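# Shift ball to other post's cup, reseat frame

## Task

Get the ball into the cup on the opposite post, and return the frame to its original spot so it sits on its rests.

## Robot and tools

Setup: four identical i2rt Big YAM arms named arm1, arm2, arm3 and arm4, with two fixed room cameras, cam_high and cam_low. Each arm has six joints, a wrist camera (armN_cam_wrist) and a right hand with index, middle and ring fingers plus a thumb. Every finger and the thumb has four separately driven hinges, so nothing is coupled. The arms act independently and never wait for one another.

Frame: every pose is in a single scene frame. Its origin is on the floor and +z points up; distances are in metres. Arm feet (base_link), each facing along its own +x: arm1 at (1.450, 0.001, 0.833); arm2 at (-0.725, 1.259, 0.786); arm3 at (-0.720, -1.250, 0.826); arm4 at (0.723, 1.257, 0.820). Maximum reach is roughly 1.06 m from the joint-1 axis.

Hand-point axes: +z runs along the straightened fingers toward the tips; +x crosses the palm, pointing away from the thumb; +y points out of the palm face, which sits at y = -0.062. A camera mast sticks out on the palm side near the wrist and can strike objects. With joints 1, 5 and 6 at 0 and the hand level and pointing forward, the palm faces up with the thumb on the right. Joint 6 by itself cannot turn the palm fully downward.

Tool move: one action for the whole team. Give one key per arm name, and leave out any arm you are not commanding. Each arm's entry may contain:
- joints: absolute targets, keyed by name. joint1_rad is in -2.879..2.879 and turns the arm about its foot, positive counter-clockwise seen from above. joint2_rad is in 0..3.141; it is the shoulder, 0 meaning the upper arm points backward, and positive swings it up and then forward. joint3_rad is in 0..3.019; it is the elbow, 0 meaning folded, and positive opens it. joint4_rad is in -1.692..1.57 and pitches the hand, positive raising the fingers. joint5_rad is in -1.57..1.57 and swings the hand sideways, positive toward the arm's right. joint6_rad is in -2.094..2.094 and rolls the hand, positive clockwise when viewed from behind. All are in radians.
- Hand keys in the same dict, each a unitless number from -1 to 1 that maps linearly between the hinge's two stops. Per finger (index, middle, ring): _mcp bends the knuckle toward the palm as the value goes toward -1, and is straight at 0.75. _abd swings the finger sideways, straight at 0. _pip is straight at 0.58 and _dip at 0.70. Thumb: hand_thumb_cmc moves the thumb from beside the palm to in front of it as it goes toward -1, straight at 0.71. hand_thumb_axl twists the thumb, straight at 0.68. hand_thumb_mcp (straight at 0.23) and hand_thumb_ipl (straight at 0.17) bend it. Two further keys are settings, not motions: hand_current_limit (-1..1, mapping to 0..550 mA, starting at +0.4) and hand_speed (-0.96..1, starting at -0.6). Any key you omit keeps its previous goal, so an existing grip holds.
- target: an absolute hand pose [x, y, z, qw, qx, qy, qz] in the scene frame, in the same form as the printed hand line. The hand follows a straight line toward it, starting from its current hand_target. When target is used, joints may contain only hand keys.
- speed: the top speed along that path, 0.002 to 0.5 m/s, default 0.25. Rotation is capped at twice this value in rad/s. speed is only allowed alongside target.
- min_time_s: 0.1 to 8 s. It sets the minimum duration of this arm's joint motions.
- cameras: a list of camera names, or ["all"], or []. An unrecognised name makes the call invalid.

All motions in an action start at the same moment, and all hand paths in it finish together. Hands trail their paths, may drift off them and may overshoot speed; expect to end up about a centimetre away from the requested pose. A single action is capped at 15 s, and a hand path at 10 s.

Tool wait: seconds from 0 to 10, with an optional cameras list. It sends no new command.

Tool zoom_image: camera plus region [x0, y0, x1, y1] in pixels, measured from the image's top-left corner, at most 504 by 504. It only works on a camera included in the latest images.

Tool finished_scene: scene is the current scene's number. It closes the scene permanently, so the goal must already be met and must stay met without the robots.

Results: each arm's joint_positions (hand hinges shown on their -1..1 scale), Joint velocities, torques, hand and hand_target poses, and hand_state. hand_state gives one word per motor: moving, goal, blocked or overload. There are also per-motor currents in mA. The move line reports each commanded arm as done or gives its worst status. Statuses include off_target, time_out (the joint is still pushing near where it stopped), not_followed, and limit_stop_at_motor_heat. "joint command not followed" or "pose unreachable" means a safety check refused the motion. on_its_own lists motion the call did not order. Arms listed under "as last shown" were not commanded, and their lines repeat the previous values. Images may lag slightly behind the state readings.

Things to avoid:
- Two arms pressing hard on each other, including one hand clamping another's fingers. This ends the attempt, and the collision check can react too late.
- Dropping the ball or frame, or knocking anything off the work area or onto the floor.
- Slamming into fixed or heavy objects.
- Pushing continuously against obstacles or toward poses out of reach. This heats motors, and an overheated arm goes limp and falls.
- Hand motors drawing 495 mA or more for several seconds. They shut down.

After a rejected or stopped call, any later moves in the same reply are skipped. A loose object may sometimes be nudged by an outside force.

Each tool is called after ">>>" as name([rows], argument=value, ...), one row to a line, values as JSON.

## Session

>>> move()

Scene clock: 0.00 s.
Joint torques (N m): no reading
Heat: arm1: hottest joint3_rad 44 °C; arm2: hottest joint1_rad 47 °C; arm3: hottest joint1_rad 45 °C; arm4: hottest joint1_rad 45 °C.
Joint velocities: within noise
arm1.joint_positions: joint1_rad=-0.071 joint2_rad=+0.586 joint3_rad=+1.342 joint4_rad=-1.371 joint5_rad=+0.038 joint6_rad=+1.175 hand_index_mcp=+0.753 hand_index_abd=+0.000 hand_index_pip=+0.577 hand_index_dip=+0.696 hand_middle_mcp=+0.753 hand_middle_abd=+0.000 hand_middle_pip=+0.577 hand_middle_dip=+0.696 hand_ring_mcp=+0.753 hand_ring_abd=+0.000 hand_ring_pip=+0.577 hand_ring_dip=+0.696 hand_thumb_cmc=+0.714 hand_thumb_axl=+0.677 hand_thumb_mcp=+0.226 hand_thumb_ipl=+0.168 hand_current_limit=+0.400 hand_speed=-0.600
arm1.joint_status: not commanded
arm1.hand_state: goal,goal,goal,goal,goal,goal,goal,goal,goal,goal,goal,goal,goal,goal,goal,goal
arm1.index_mcp_current_ma: 0
arm1.index_abd_current_ma: 0
arm1.index_pip_current_ma: 0
arm1.index_dip_current_ma: 0
arm1.middle_mcp_current_ma: 0
arm1.middle_abd_current_ma: 0
arm1.middle_pip_current_ma: 0
arm1.middle_dip_current_ma: 0
arm1.ring_mcp_current_ma: 0
arm1.ring_abd_current_ma: 0
arm1.ring_pip_current_ma: 0
arm1.ring_dip_current_ma: 0
arm1.thumb_cmc_current_ma: 0
arm1.thumb_axl_current_ma: 0
arm1.thumb_mcp_current_ma: 0
arm1.thumb_ipl_current_ma: 0
arm1.hand_goal_index_mcp: 0.754
arm1.hand_goal_index_abd: 0.000
arm1.hand_goal_index_pip: 0.576
arm1.hand_goal_index_dip: 0.696
arm1.hand_goal_middle_mcp: 0.754
arm1.hand_goal_middle_abd: 0.000
arm1.hand_goal_middle_pip: 0.576
arm1.hand_goal_middle_dip: 0.696
arm1.hand_goal_ring_mcp: 0.754
arm1.hand_goal_ring_abd: 0.000
arm1.hand_goal_ring_pip: 0.576
arm1.hand_goal_ring_dip: 0.696
arm1.hand_goal_thumb_cmc: 0.714
arm1.hand_goal_thumb_axl: 0.678
arm1.hand_goal_thumb_mcp: 0.226
arm1.hand_goal_thumb_ipl: 0.168
arm1.hand: x=+1.2363 y=+0.1214 z=+1.3605 quat_wxyz=(-0.445, -0.121, +0.878, +0.125) (m; scene frame)
arm1.hand_target: x=+1.2386 y=+0.1213 z=+1.3720 quat_wxyz=(-0.457, -0.120, +0.872, +0.128) (m; scene frame)
arm1.hand_status: not commanded
arm2.joint_positions: joint1_rad=+0.015 joint2_rad=+0.618 joint3_rad=+1.429 joint4_rad=-1.358 joint5_rad=-0.015 joint6_rad=+1.132 hand_index_mcp=+0.753 hand_index_abd=+0.000 hand_index_pip=+0.577 hand_index_dip=+0.696 hand_middle_mcp=+0.753 hand_middle_abd=+0.000 hand_middle_pip=+0.577 hand_middle_dip=+0.696 hand_ring_mcp=+0.753 hand_ring_abd=+0.000 hand_ring_pip=+0.577 hand_ring_dip=+0.696 hand_thumb_cmc=+0.714 hand_thumb_axl=+0.677 hand_thumb_mcp=+0.226 hand_thumb_ipl=+0.168 hand_current_limit=+0.400 hand_speed=-0.600
arm2.joint_status: not commanded
arm2.hand_state: goal,goal,goal,goal,goal,goal,goal,goal,goal,goal,goal,goal,goal,goal,goal,goal
arm2.index_mcp_current_ma: 0
arm2.index_abd_current_ma: 0
arm2.index_pip_current_ma: 0
arm2.index_dip_current_ma: 0
arm2.middle_mcp_current_ma: 0
arm2.middle_abd_current_ma: 0
arm2.middle_pip_current_ma: 0
arm2.middle_dip_current_ma: 0
arm2.ring_mcp_current_ma: 0
arm2.ring_abd_current_ma: 0
arm2.ring_pip_current_ma: 0
arm2.ring_dip_current_ma: 0
arm2.thumb_cmc_current_ma: 0
arm2.thumb_axl_current_ma: 0
arm2.thumb_mcp_current_ma: 0
arm2.thumb_ipl_current_ma: 0
arm2.hand_goal_index_mcp: 0.754
arm2.hand_goal_index_abd: 0.000
arm2.hand_goal_index_pip: 0.576
arm2.hand_goal_index_dip: 0.696
arm2.hand_goal_middle_mcp: 0.754
arm2.hand_goal_middle_abd: 0.000
arm2.hand_goal_middle_pip: 0.576
arm2.hand_goal_middle_dip: 0.696
arm2.hand_goal_ring_mcp: 0.754
arm2.hand_goal_ring_abd: 0.000
arm2.hand_goal_ring_pip: 0.576
arm2.hand_goal_ring_dip: 0.696
arm2.hand_goal_thumb_cmc: 0.714
arm2.hand_goal_thumb_axl: 0.678
arm2.hand_goal_thumb_mcp: 0.226
arm2.hand_goal_thumb_ipl: 0.168
arm2.hand: x=-0.6861 y=+1.0181 z=+1.3553 quat_wxyz=(+0.338, +0.827, -0.267, +0.361) (m; scene frame)
arm2.hand_target: x=-0.6877 y=+1.0213 z=+1.3699 quat_wxyz=(+0.348, +0.819, -0.264, +0.372) (m; scene frame)
arm2.hand_status: not commanded
arm3.joint_positions: joint1_rad=+0.217 joint2_rad=+0.537 joint3_rad=+1.340 joint4_rad=-1.170 joint5_rad=-0.082 joint6_rad=+1.059 hand_index_mcp=+0.753 hand_index_abd=+0.000 hand_index_pip=+0.577 hand_index_dip=+0.696 hand_middle_mcp=+0.753 hand_middle_abd=+0.000 hand_middle_pip=+0.577 hand_middle_dip=+0.696 hand_ring_mcp=+0.753 hand_ring_abd=+0.000 hand_ring_pip=+0.577 hand_ring_dip=+0.696 hand_thumb_cmc=+0.714 hand_thumb_axl=+0.677 hand_thumb_mcp=+0.226 hand_thumb_ipl=+0.168 hand_current_limit=+0.400 hand_speed=-0.600
arm3.joint_status: not commanded
arm3.hand_state: goal,goal,goal,goal,goal,goal,goal,goal,goal,goal,goal,goal,goal,goal,goal,goal
arm3.index_mcp_current_ma: 0
arm3.index_abd_current_ma: 0
arm3.index_pip_current_ma: 0
arm3.index_dip_current_ma: 0
arm3.middle_mcp_current_ma: 0
arm3.middle_abd_current_ma: 0
arm3.middle_pip_current_ma: 0
arm3.middle_dip_current_ma: 0
arm3.ring_mcp_current_ma: 0
arm3.ring_abd_current_ma: 0
arm3.ring_pip_current_ma: 0
arm3.ring_dip_current_ma: 0
arm3.thumb_cmc_current_ma: 0
arm3.thumb_axl_current_ma: 0
arm3.thumb_mcp_current_ma: 0
arm3.thumb_ipl_current_ma: 0
arm3.hand_goal_index_mcp: 0.754
arm3.hand_goal_index_abd: 0.000
arm3.hand_goal_index_pip: 0.576
arm3.hand_goal_index_dip: 0.696
arm3.hand_goal_middle_mcp: 0.754
arm3.hand_goal_middle_abd: 0.000
arm3.hand_goal_middle_pip: 0.576
arm3.hand_goal_middle_dip: 0.696
arm3.hand_goal_ring_mcp: 0.754
arm3.hand_goal_ring_abd: 0.000
arm3.hand_goal_ring_pip: 0.576
arm3.hand_goal_ring_dip: 0.696
arm3.hand_goal_thumb_cmc: 0.714
arm3.hand_goal_thumb_axl: 0.678
arm3.hand_goal_thumb_mcp: 0.226
arm3.hand_goal_thumb_ipl: 0.168
arm3.hand: x=-0.5778 y=-1.0405 z=+1.4120 quat_wxyz=(-0.228, +0.510, +0.650, +0.516) (m; scene frame)
arm3.hand_target: x=-0.5793 y=-1.0443 z=+1.4251 quat_wxyz=(-0.232, +0.504, +0.644, +0.527) (m; scene frame)
arm3.hand_status: not commanded
arm4.joint_positions: joint1_rad=+0.138 joint2_rad=+0.634 joint3_rad=+1.446 joint4_rad=-1.183 joint5_rad=-0.054 joint6_rad=+1.111 hand_index_mcp=+0.753 hand_index_abd=+0.000 hand_index_pip=+0.577 hand_index_dip=+0.696 hand_middle_mcp=+0.753 hand_middle_abd=+0.000 hand_middle_pip=+0.577 hand_middle_dip=+0.696 hand_ring_mcp=+0.753 hand_ring_abd=+0.000 hand_ring_pip=+0.577 hand_ring_dip=+0.696 hand_thumb_cmc=+0.714 hand_thumb_axl=+0.677 hand_thumb_mcp=+0.226 hand_thumb_ipl=+0.168 hand_current_limit=+0.400 hand_speed=-0.600
arm4.joint_status: not commanded
arm4.hand_state: goal,goal,goal,goal,goal,goal,goal,goal,goal,goal,goal,goal,goal,goal,goal,goal
arm4.index_mcp_current_ma: 0
arm4.index_abd_current_ma: 0
arm4.index_pip_current_ma: 0
arm4.index_dip_current_ma: 0
arm4.middle_mcp_current_ma: 0
arm4.middle_abd_current_ma: 0
arm4.middle_pip_current_ma: 0
arm4.middle_dip_current_ma: 0
arm4.ring_mcp_current_ma: 0
arm4.ring_abd_current_ma: 0
arm4.ring_pip_current_ma: 0
arm4.ring_dip_current_ma: 0
arm4.thumb_cmc_current_ma: 0
arm4.thumb_axl_current_ma: 0
arm4.thumb_mcp_current_ma: 0
arm4.thumb_ipl_current_ma: 0
arm4.hand_goal_index_mcp: 0.754
arm4.hand_goal_index_abd: 0.000
arm4.hand_goal_index_pip: 0.576
arm4.hand_goal_index_dip: 0.696
arm4.hand_goal_middle_mcp: 0.754
arm4.hand_goal_middle_abd: 0.000
arm4.hand_goal_middle_pip: 0.576
arm4.hand_goal_middle_dip: 0.696
arm4.hand_goal_ring_mcp: 0.754
arm4.hand_goal_ring_abd: 0.000
arm4.hand_goal_ring_pip: 0.576
arm4.hand_goal_ring_dip: 0.696
arm4.hand_goal_thumb_cmc: 0.714
arm4.hand_goal_thumb_axl: 0.678
arm4.hand_goal_thumb_mcp: 0.226
arm4.hand_goal_thumb_ipl: 0.168
arm4.hand: x=+0.5524 y=+1.0383 z=+1.4286 quat_wxyz=(+0.517, +0.616, -0.554, +0.214) (m; scene frame)
arm4.hand_target: x=+0.5542 y=+1.0424 z=+1.4425 quat_wxyz=(+0.529, +0.610, -0.548, +0.218) (m; scene frame)
arm4.hand_status: not commanded
pictures: arm1_cam_wrist, arm2_cam_wrist, arm3_cam_wrist, arm4_cam_wrist, cam_high, cam_low
Images, in order (width x height): arm1_cam_wrist 672x504, arm2_cam_wrist 672x504, arm3_cam_wrist 672x504, arm4_cam_wrist 672x504, cam_high 672x504, cam_low 672x504.

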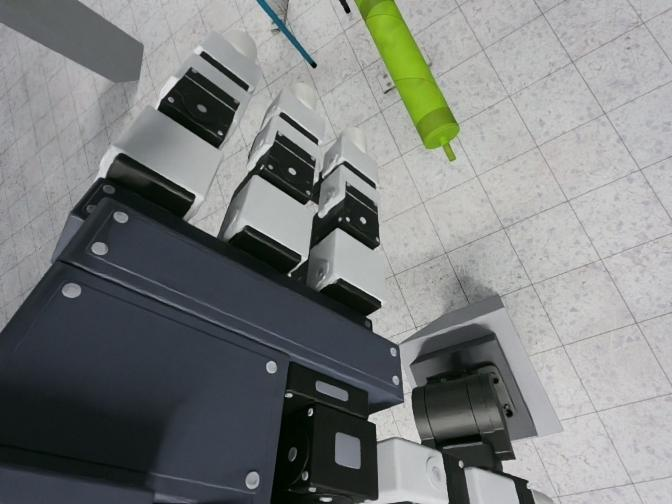

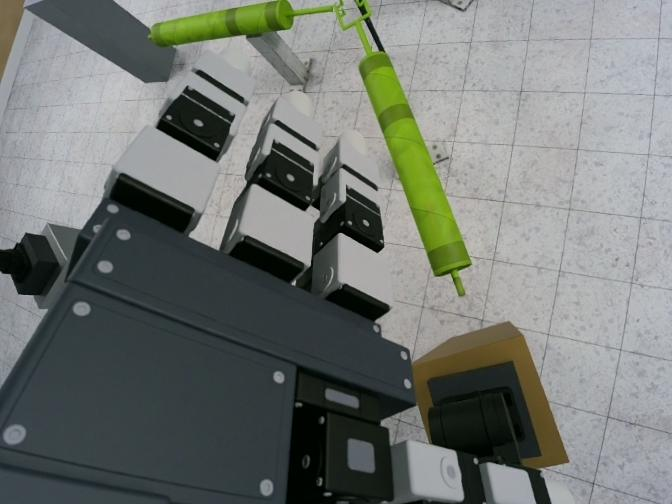

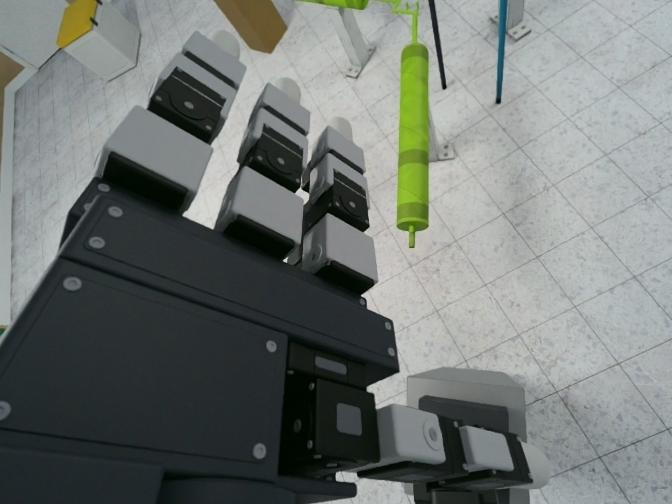

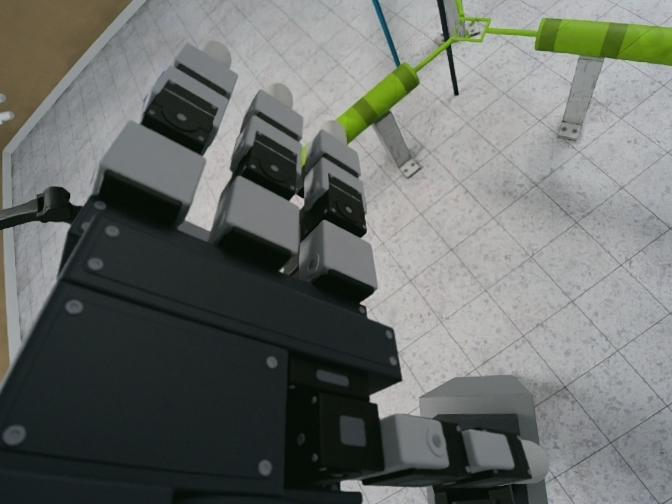

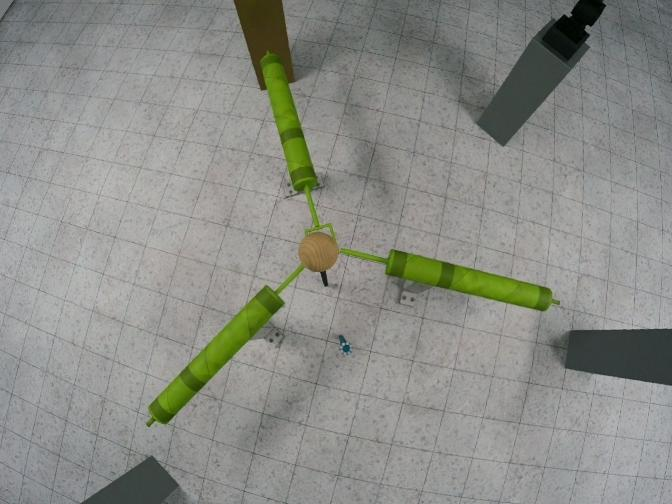

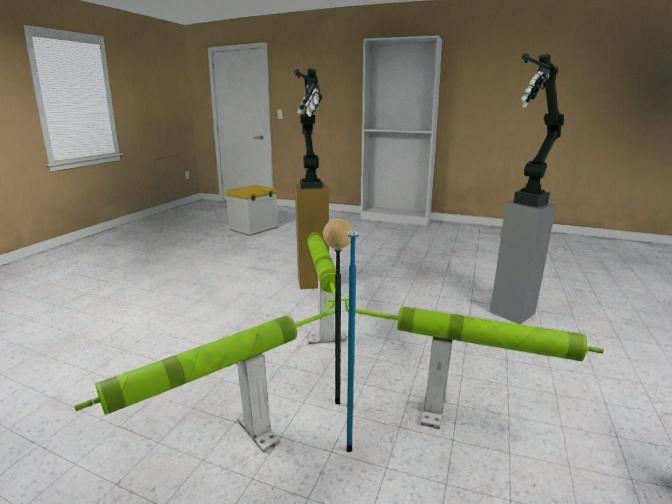

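>>> zoom_image(camera="cam_low", region=[280, 200, 420, 340])

>>> zoom_image(camera="cam_high", region=[240, 180, 400, 380])

>>> zoom_image(camera="arm2_cam_wrist", region=[280, 0, 440, 100])

>>> zoom_image(camera="arm4_cam_wrist", region=[360, 0, 520, 120])

Scaled by 3.600 from the camera's 672x504 image, which has a finer 960x720 frame.

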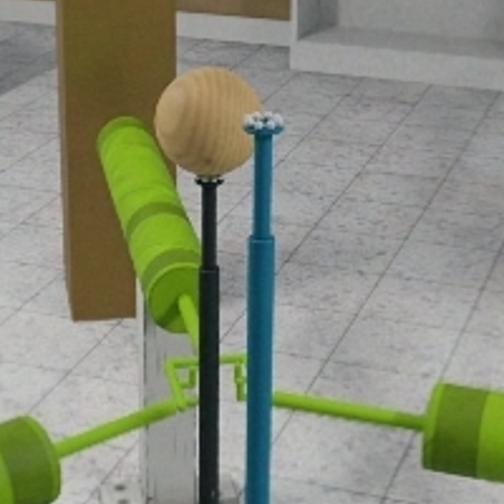

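Scaled by 2.520 from the camera's 672x504 image, which has a finer 960x720 frame.

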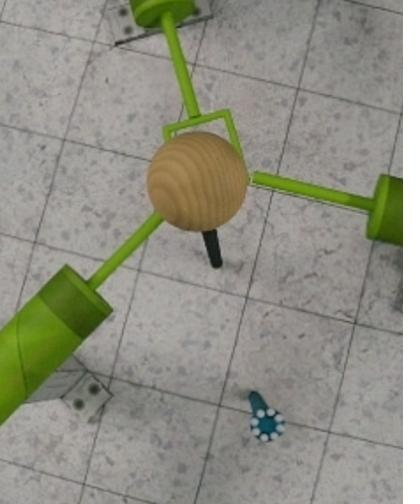

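Scaled by 3.150 from the camera's 672x504 image, which has a finer 960x720 frame.

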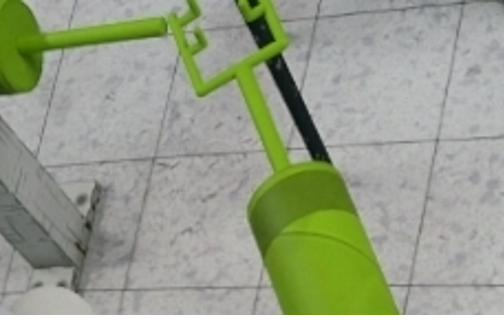

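Scaled by 3.150 from the camera's 672x504 image, which has a finer 960x720 frame.

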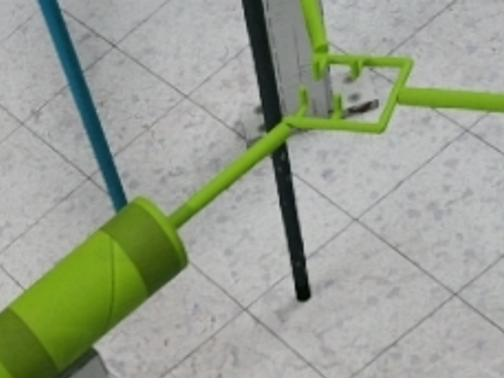

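>>> zoom_image(camera="cam_high", region=[460, 0, 640, 160])

>>> zoom_image(camera="cam_high", region=[200, 0, 360, 120])

>>> zoom_image(camera="cam_high", region=[512, 270, 672, 410])

>>> zoom_image(camera="cam_high", region=[60, 364, 240, 504])

>>> zoom_image(camera="cam_high", region=[280, 200, 380, 300])

>>> zoom_image(camera="cam_high", region=[300, 270, 400, 370])

Scaled by 2.800 from the camera's 672x504 image, which has a finer 960x720 frame.

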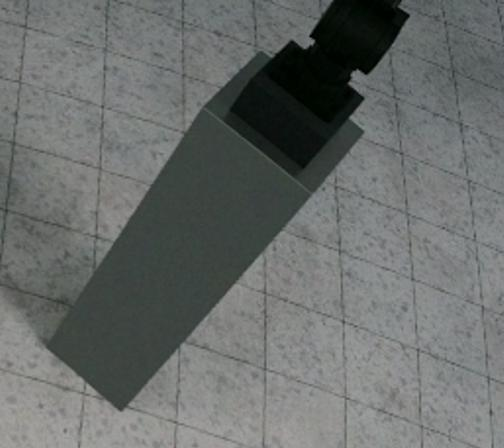

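Scaled by 3.150 from the camera's 672x504 image, which has a finer 960x720 frame.

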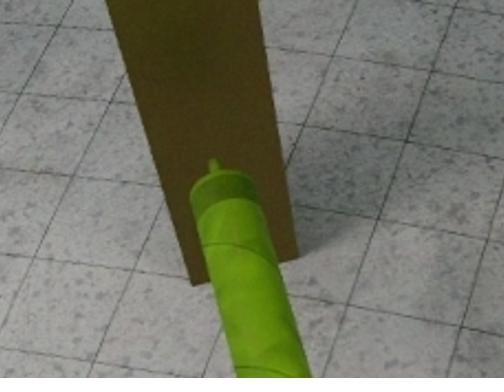

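Scaled by 3.150 from the camera's 672x504 image, which has a finer 960x720 frame.

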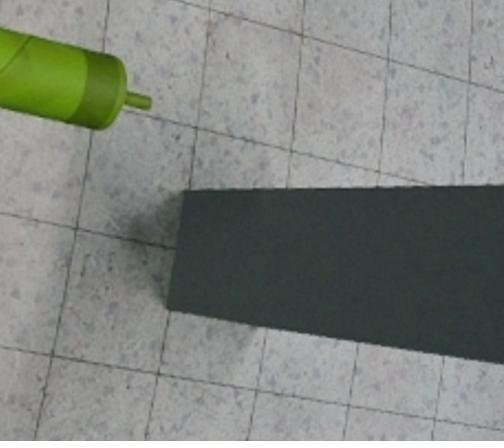

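Scaled by 2.800 from the camera's 672x504 image, which has a finer 960x720 frame.

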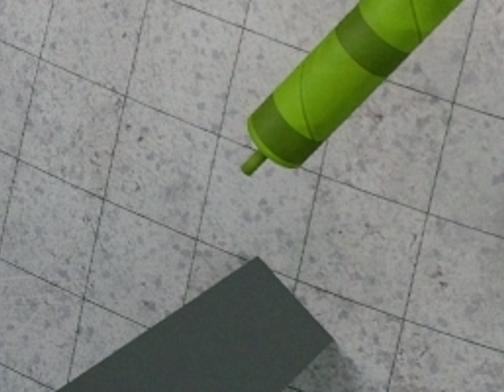

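Scaled by 5.040 from the camera's 672x504 image, which has a finer 960x720 frame.

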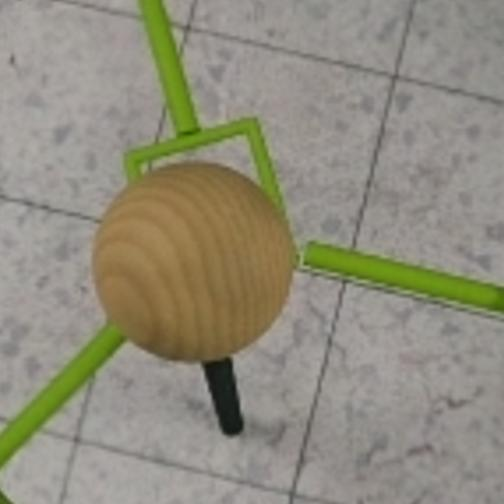

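Scaled by 5.040 from the camera's 672x504 image, which has a finer 960x720 frame.

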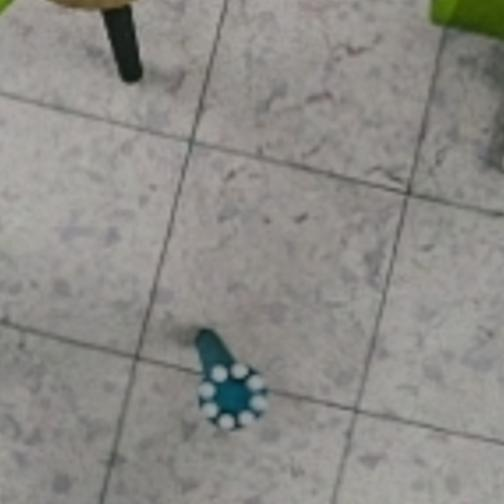

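>>> zoom_image(camera="cam_low", region=[280, 50, 420, 200])

>>> zoom_image(camera="cam_low", region=[280, 180, 420, 320])

>>> zoom_image(camera="cam_low", region=[470, 180, 610, 370])

>>> zoom_image(camera="cam_low", region=[60, 300, 300, 460])

>>> zoom_image(camera="cam_low", region=[300, 300, 460, 460])

>>> zoom_image(camera="cam_low", region=[380, 290, 620, 450])

Scaled by 3.360 from the camera's 672x504 image, which has a finer 960x720 frame.

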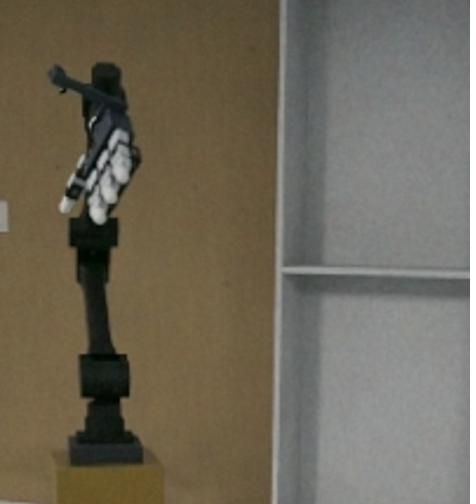

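Scaled by 3.600 from the camera's 672x504 image, which has a finer 960x720 frame.

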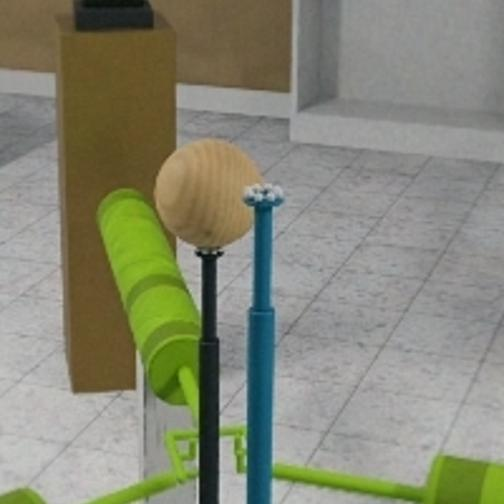

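Scaled by 2.653 from the camera's 672x504 image, which has a finer 960x720 frame.

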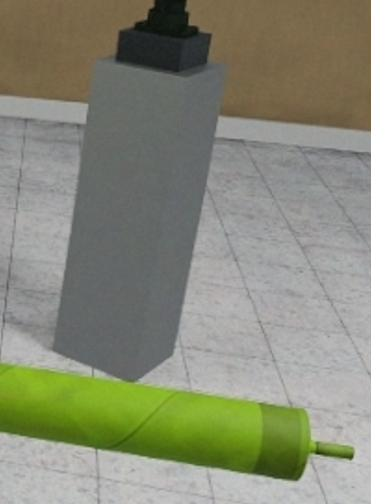

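Scaled by 2.100 from the camera's 672x504 image, which has a finer 960x720 frame.

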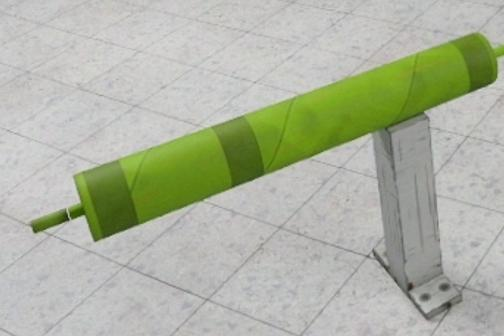

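Scaled by 3.150 from the camera's 672x504 image, which has a finer 960x720 frame.

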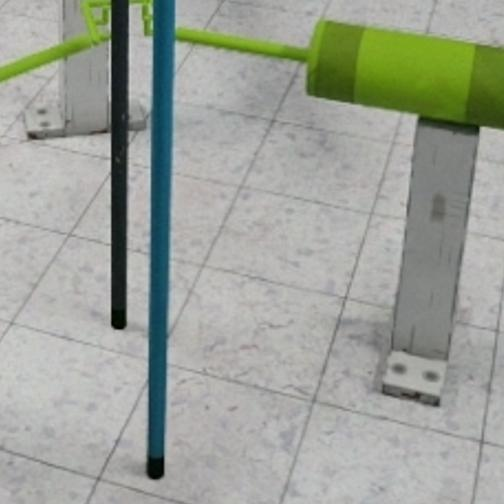

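Scaled by 2.100 from the camera's 672x504 image, which has a finer 960x720 frame.

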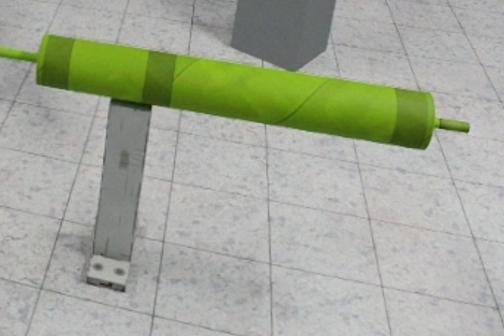

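>>> zoom_image(camera="cam_low", region=[285, 60, 345, 130])

>>> zoom_image(camera="cam_low", region=[510, 45, 580, 125])

Scaled by 7.200 from the camera's 672x504 image, which has a finer 960x720 frame.

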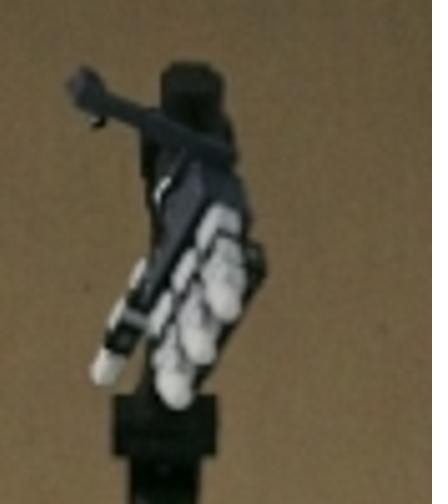

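Scaled by 6.300 from the camera's 672x504 image, which has a finer 960x720 frame.

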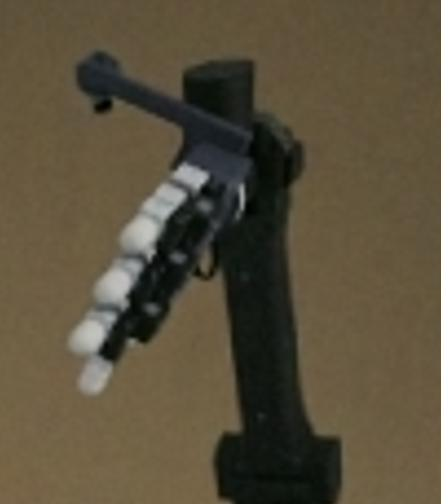

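>>> move(arm1={"target": [0.72, 0.02, 0.80, 0, 0, 1, 0], "speed": 0.25}, arm2={"target": [-0.43, 1.0, 0.80, 0, -0.866, 0.5, 0], "speed": 0.25}, arm3={"target": [-0.68, -0.55, 0.80, 0, 0.866, 0.5, 0], "speed": 0.25}, cameras=["all"])

Scene clock: 102.63 s.
Joint torques (N m): arm1=[0.09 -20.72 11.96 -0.18 -0.1 0.06] | arm2=[0.44 -12.16 10.52 0.39 -0.04 0.17] | arm3=[-0.73 -25.82 12.72 -0.32 -0.13 -0.15] | arm4=[-2.2 1.55 9.78 2.93 0.11 -0.15]
Heat: arm1: hottest joint3_rad 48 °C; arm2: hottest joint1_rad 45 °C; arm3: hottest joint3_rad 49 °C; arm4: hottest joint3_rad 46 °C.
move: arm1 off_target; arm2 off_target; arm3 off_target
Joint velocities: within noise
arm1.joint_positions: joint1_rad=+0.114 joint2_rad=+2.589 joint3_rad=+2.383 joint4_rad=-1.405 joint5_rad=+0.011 joint6_rad=+1.647 hand_index_mcp=+0.754 hand_index_abd=+0.000 hand_index_pip=+0.577 hand_index_dip=+0.696 hand_middle_mcp=+0.755 hand_middle_abd=+0.000 hand_middle_pip=+0.577 hand_middle_dip=+0.696 hand_ring_mcp=+0.755 hand_ring_abd=+0.001 hand_ring_pip=+0.577 hand_ring_dip=+0.696 hand_thumb_cmc=+0.715 hand_thumb_axl=+0.677 hand_thumb_mcp=+0.223 hand_thumb_ipl=+0.168 hand_current_limit=+0.400 hand_speed=-0.600
arm1.joint_status: not commanded
arm1.hand_state: goal,goal,goal,goal,goal,goal,goal,goal,goal,goal,goal,goal,goal,goal,goal,goal
arm1.index_mcp_current_ma: 2
arm1.index_abd_current_ma: 1
arm1.index_pip_current_ma: 3
arm1.index_dip_current_ma: 0
arm1.middle_mcp_current_ma: 2
arm1.middle_abd_current_ma: 1
arm1.middle_pip_current_ma: 3
arm1.middle_dip_current_ma: 0
arm1.ring_mcp_current_ma: 2
arm1.ring_abd_current_ma: 2
arm1.ring_pip_current_ma: 3
arm1.ring_dip_current_ma: 0
arm1.thumb_cmc_current_ma: 2
arm1.thumb_axl_current_ma: -3
arm1.thumb_mcp_current_ma: -15
arm1.thumb_ipl_current_ma: -1
arm1.hand_goal_index_mcp: 0.754
arm1.hand_goal_index_abd: 0.000
arm1.hand_goal_index_pip: 0.576
arm1.hand_goal_index_dip: 0.696
arm1.hand_goal_middle_mcp: 0.754
arm1.hand_goal_middle_abd: 0.000
arm1.hand_goal_middle_pip: 0.576
arm1.hand_goal_middle_dip: 0.696
arm1.hand_goal_ring_mcp: 0.754
arm1.hand_goal_ring_abd: 0.000
arm1.hand_goal_ring_pip: 0.576
arm1.hand_goal_ring_dip: 0.696
arm1.hand_goal_thumb_cmc: 0.714
arm1.hand_goal_thumb_axl: 0.678
arm1.hand_goal_thumb_mcp: 0.226
arm1.hand_goal_thumb_ipl: 0.168
arm1.hand: x=+0.7303 y=+0.0227 z=+0.7865 quat_wxyz=(+0.015, -0.006, +1.000, +0.003) (m; scene frame)
arm1.hand_target: x=+0.7206 y=+0.0199 z=+0.8002 quat_wxyz=(-0.001, +0.000, +1.000, +0.000) (m; scene frame)
arm1.hand_status: off_target (0.017 m and 1.9 deg from the pose sent, 0.769 m and 57.1 deg at the start)
arm2.joint_positions: joint1_rad=+0.532 joint2_rad=+1.731 joint3_rad=+1.021 joint4_rad=-0.923 joint5_rad=-0.009 joint6_rad=+2.045 hand_index_mcp=+0.755 hand_index_abd=+0.000 hand_index_pip=+0.577 hand_index_dip=+0.696 hand_middle_mcp=+0.755 hand_middle_abd=+0.001 hand_middle_pip=+0.577 hand_middle_dip=+0.696 hand_ring_mcp=+0.755 hand_ring_abd=+0.000 hand_ring_pip=+0.577 hand_ring_dip=+0.696 hand_thumb_cmc=+0.716 hand_thumb_axl=+0.677 hand_thumb_mcp=+0.223 hand_thumb_ipl=+0.168 hand_current_limit=+0.400 hand_speed=-0.600
arm2.joint_status: not commanded
arm2.hand_state: goal,goal,goal,goal,goal,goal,goal,goal,goal,goal,goal,goal,goal,goal,goal,goal
arm2.index_mcp_current_ma: 2
arm2.index_abd_current_ma: 1
arm2.index_pip_current_ma: 1
arm2.index_dip_current_ma: 0
arm2.middle_mcp_current_ma: 2
arm2.middle_abd_current_ma: 1
arm2.middle_pip_current_ma: 1
arm2.middle_dip_current_ma: 0
arm2.ring_mcp_current_ma: 2
arm2.ring_abd_current_ma: 1
arm2.ring_pip_current_ma: 1
arm2.ring_dip_current_ma: 0
arm2.thumb_cmc_current_ma: 4
arm2.thumb_axl_current_ma: -1
arm2.thumb_mcp_current_ma: -7
arm2.thumb_ipl_current_ma: -1
arm2.hand_goal_index_mcp: 0.754
arm2.hand_goal_index_abd: 0.000
arm2.hand_goal_index_pip: 0.576
arm2.hand_goal_index_dip: 0.696
arm2.hand_goal_middle_mcp: 0.754
arm2.hand_goal_middle_abd: 0.000
arm2.hand_goal_middle_pip: 0.576
arm2.hand_goal_middle_dip: 0.696
arm2.hand_goal_ring_mcp: 0.754
arm2.hand_goal_ring_abd: 0.000
arm2.hand_goal_ring_pip: 0.576
arm2.hand_goal_ring_dip: 0.696
arm2.hand_goal_thumb_cmc: 0.714
arm2.hand_goal_thumb_axl: 0.678
arm2.hand_goal_thumb_mcp: 0.226
arm2.hand_goal_thumb_ipl: 0.168
arm2.hand: x=-0.4495 y=+1.0110 z=+0.7892 quat_wxyz=(+0.000, +0.869, -0.494, -0.028) (m; scene frame)
arm2.hand_target: x=-0.4305 y=+1.0003 z=+0.8006 quat_wxyz=(+0.000, +0.866, -0.500, +0.000) (m; scene frame)
arm2.hand_status: off_target (0.025 m and 3.3 deg from the pose sent, 0.612 m and 63.6 deg at the start)
arm3.joint_positions: joint1_rad=+0.591 joint2_rad=+2.577 joint3_rad=+2.404 joint4_rad=-1.426 joint5_rad=-0.013 joint6_rad=+2.075 hand_index_mcp=+0.754 hand_index_abd=+0.001 hand_index_pip=+0.577 hand_index_dip=+0.696 hand_middle_mcp=+0.754 hand_middle_abd=+0.001 hand_middle_pip=+0.577 hand_middle_dip=+0.696 hand_ring_mcp=+0.754 hand_ring_abd=+0.001 hand_ring_pip=+0.577 hand_ring_dip=+0.696 hand_thumb_cmc=+0.716 hand_thumb_axl=+0.677 hand_thumb_mcp=+0.223 hand_thumb_ipl=+0.168 hand_current_limit=+0.400 hand_speed=-0.600
arm3.joint_status: not commanded
arm3.hand_state: goal,goal,goal,goal,goal,goal,goal,goal,goal,goal,goal,goal,goal,goal,goal,goal
arm3.index_mcp_current_ma: 0
arm3.index_abd_current_ma: 0
arm3.index_pip_current_ma: 0
arm3.index_dip_current_ma: 0
arm3.middle_mcp_current_ma: 0
arm3.middle_abd_current_ma: 0
arm3.middle_pip_current_ma: 0
arm3.middle_dip_current_ma: 0
arm3.ring_mcp_current_ma: 0
arm3.ring_abd_current_ma: 0
arm3.ring_pip_current_ma: 0
arm3.ring_dip_current_ma: 0
arm3.thumb_cmc_current_ma: 0
arm3.thumb_axl_current_ma: 0
arm3.thumb_mcp_current_ma: -1
arm3.thumb_ipl_current_ma: 0
arm3.hand_goal_index_mcp: 0.754
arm3.hand_goal_index_abd: 0.000
arm3.hand_goal_index_pip: 0.576
arm3.hand_goal_index_dip: 0.696
arm3.hand_goal_middle_mcp: 0.754
arm3.hand_goal_middle_abd: 0.000
arm3.hand_goal_middle_pip: 0.576
arm3.hand_goal_middle_dip: 0.696
arm3.hand_goal_ring_mcp: 0.754
arm3.hand_goal_ring_abd: 0.000
arm3.hand_goal_ring_pip: 0.576
arm3.hand_goal_ring_dip: 0.696
arm3.hand_goal_thumb_cmc: 0.714
arm3.hand_goal_thumb_axl: 0.678
arm3.hand_goal_thumb_mcp: 0.226
arm3.hand_goal_thumb_ipl: 0.168
arm3.hand: x=-0.6866 y=-0.5621 z=+0.7843 quat_wxyz=(+0.014, +0.850, +0.526, -0.012) (m; scene frame)
arm3.hand_target: x=-0.6796 y=-0.5507 z=+0.8002 quat_wxyz=(-0.004, +0.856, +0.517, -0.004) (m; scene frame)
arm3.hand_status: off_target (0.021 m and 4.0 deg from the pose sent, 0.791 m and 80.0 deg at the start; a joint's target at an end of its range on 37 of 129 steps)
arm4: as last shown
arm4.joint_positions: joint1_rad=+0.138 joint2_rad=+0.634 joint3_rad=+1.446 joint4_rad=-1.183 joint5_rad=-0.054 joint6_rad=+1.111 hand_index_mcp=+0.755 hand_index_abd=+0.001 hand_index_pip=+0.577 hand_index_dip=+0.696 hand_middle_mcp=+0.755 hand_middle_abd=+0.001 hand_middle_pip=+0.577 hand_middle_dip=+0.696 hand_ring_mcp=+0.755 hand_ring_abd=+0.001 hand_ring_pip=+0.577 hand_ring_dip=+0.696 hand_thumb_cmc=+0.715 hand_thumb_axl=+0.677 hand_thumb_mcp=+0.226 hand_thumb_ipl=+0.168 hand_current_limit=+0.400 hand_speed=-0.600
arm4.index_mcp_current_ma: 1
arm4.index_abd_current_ma: 1
arm4.index_pip_current_ma: 1
arm4.middle_mcp_current_ma: 1
arm4.middle_abd_current_ma: 1
arm4.middle_pip_current_ma: 1
arm4.ring_mcp_current_ma: 1
arm4.ring_abd_current_ma: 1
arm4.ring_pip_current_ma: 1
arm4.thumb_cmc_current_ma: 1
arm4.thumb_axl_current_ma: -1
pictures: arm1_cam_wrist, arm2_cam_wrist, arm3_cam_wrist, arm4_cam_wrist, cam_high, cam_low
Images, in order (width x height): arm1_cam_wrist 672x504, arm2_cam_wrist 672x504, arm3_cam_wrist 672x504, arm4_cam_wrist 672x504, cam_high 672x504, cam_low 672x504.

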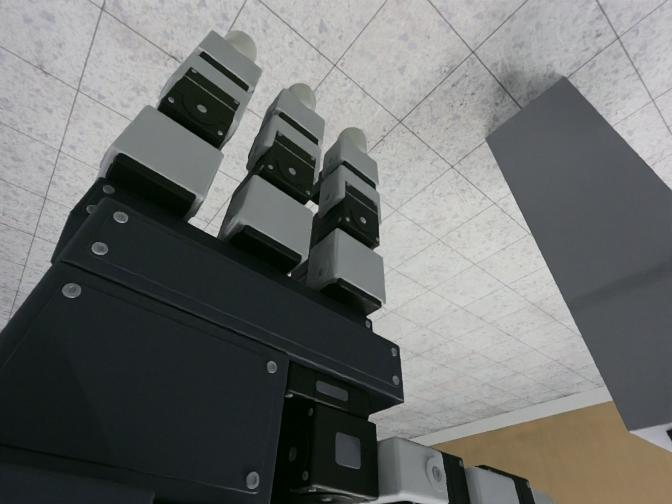

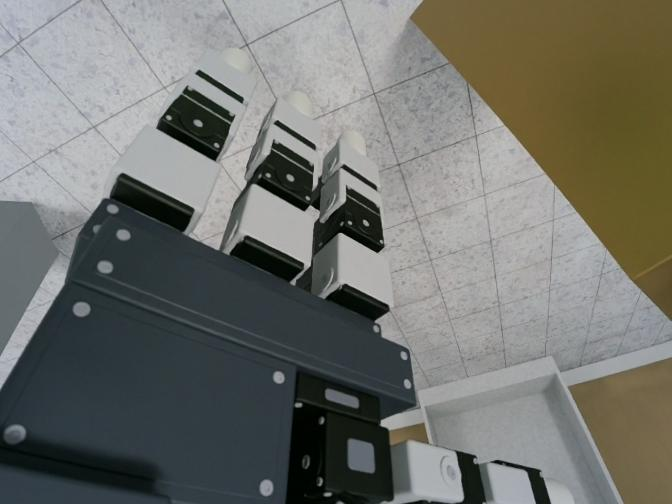

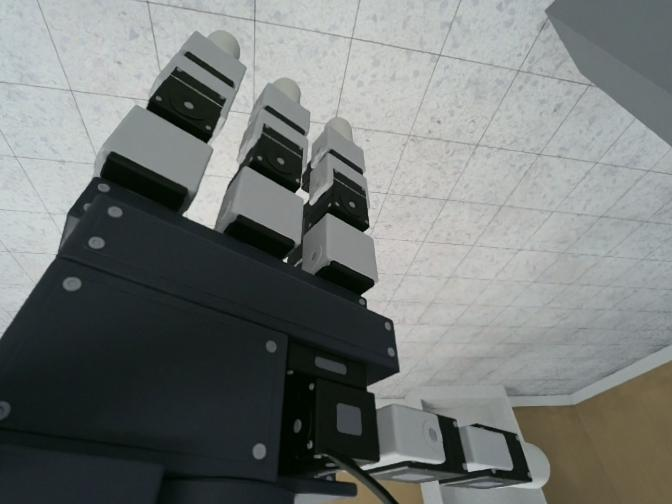

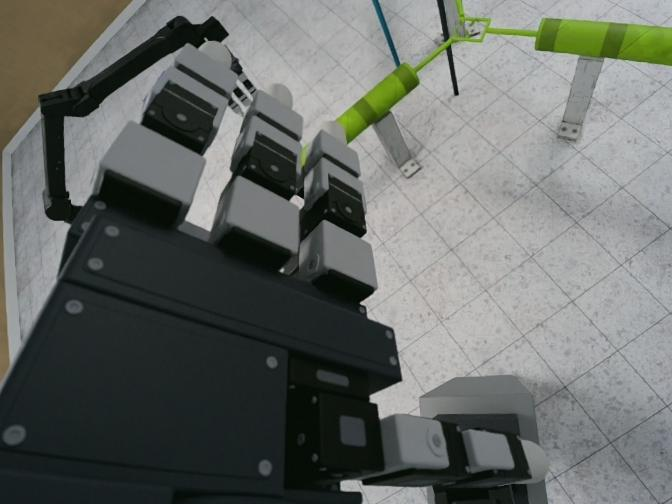

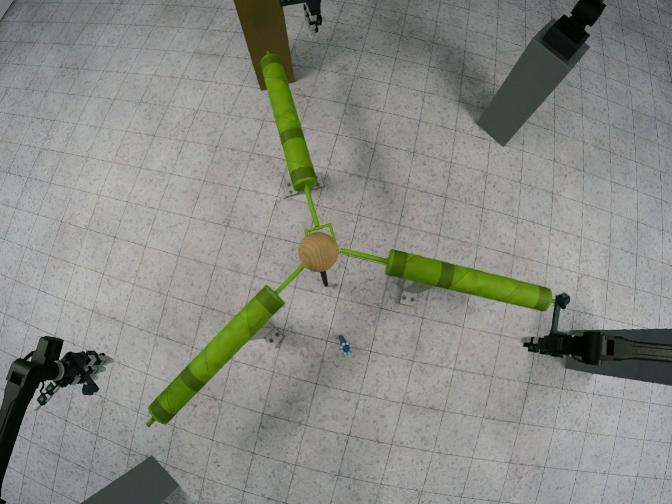

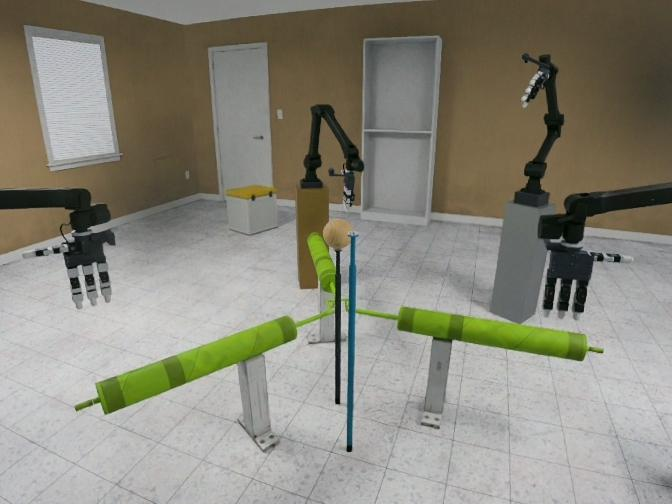

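>>> zoom_image(camera="cam_low", region=[530, 230, 650, 330])

>>> zoom_image(camera="cam_low", region=[20, 190, 130, 320])

>>> zoom_image(camera="cam_low", region=[300, 140, 380, 220])

>>> zoom_image(camera="cam_high", region=[500, 280, 620, 380])

>>> zoom_image(camera="cam_high", region=[20, 320, 130, 430])

>>> zoom_image(camera="cam_high", region=[270, 0, 350, 60])

Scaled by 4.200 from the camera's 672x504 image, which has a finer 960x720 frame.

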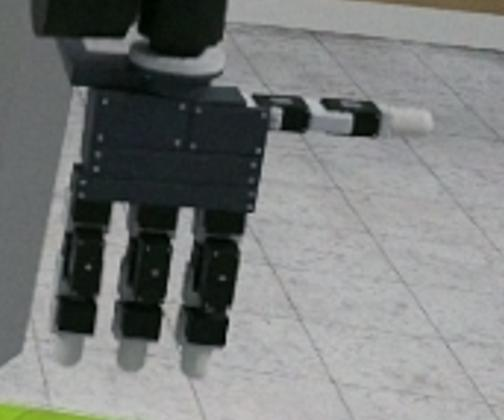

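Scaled by 3.877 from the camera's 672x504 image, which has a finer 960x720 frame.

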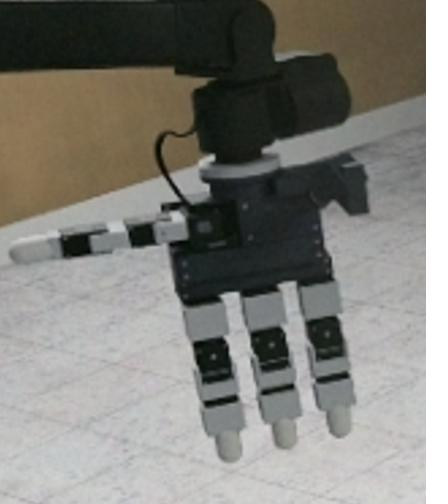

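Scaled by 6.300 from the camera's 672x504 image, which has a finer 960x720 frame.

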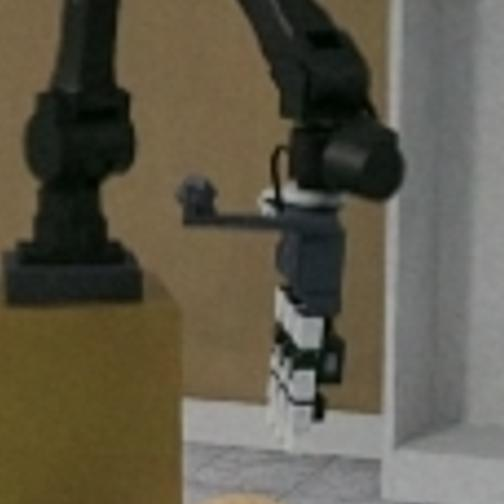

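Scaled by 4.200 from the camera's 672x504 image, which has a finer 960x720 frame.

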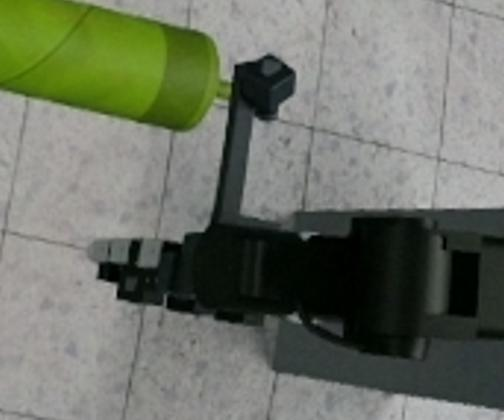

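Scaled by 4.582 from the camera's 672x504 image, which has a finer 960x720 frame.

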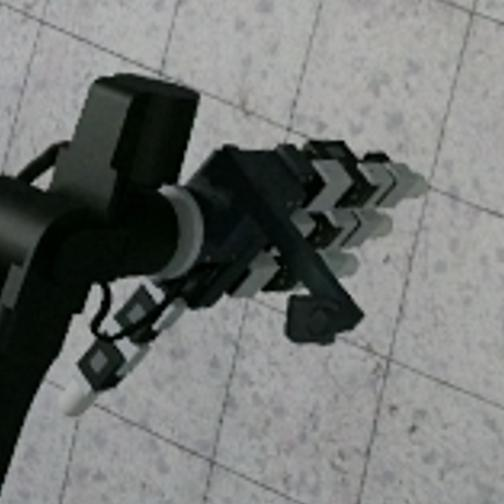

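Scaled by 6.300 from the camera's 672x504 image, which has a finer 960x720 frame.

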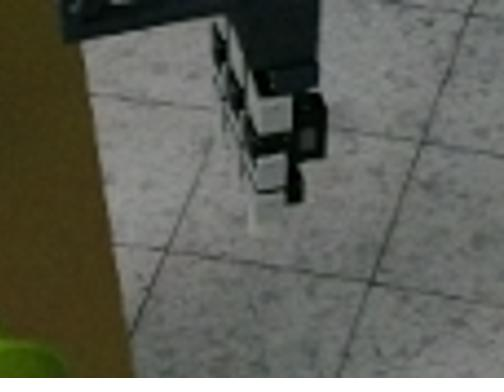

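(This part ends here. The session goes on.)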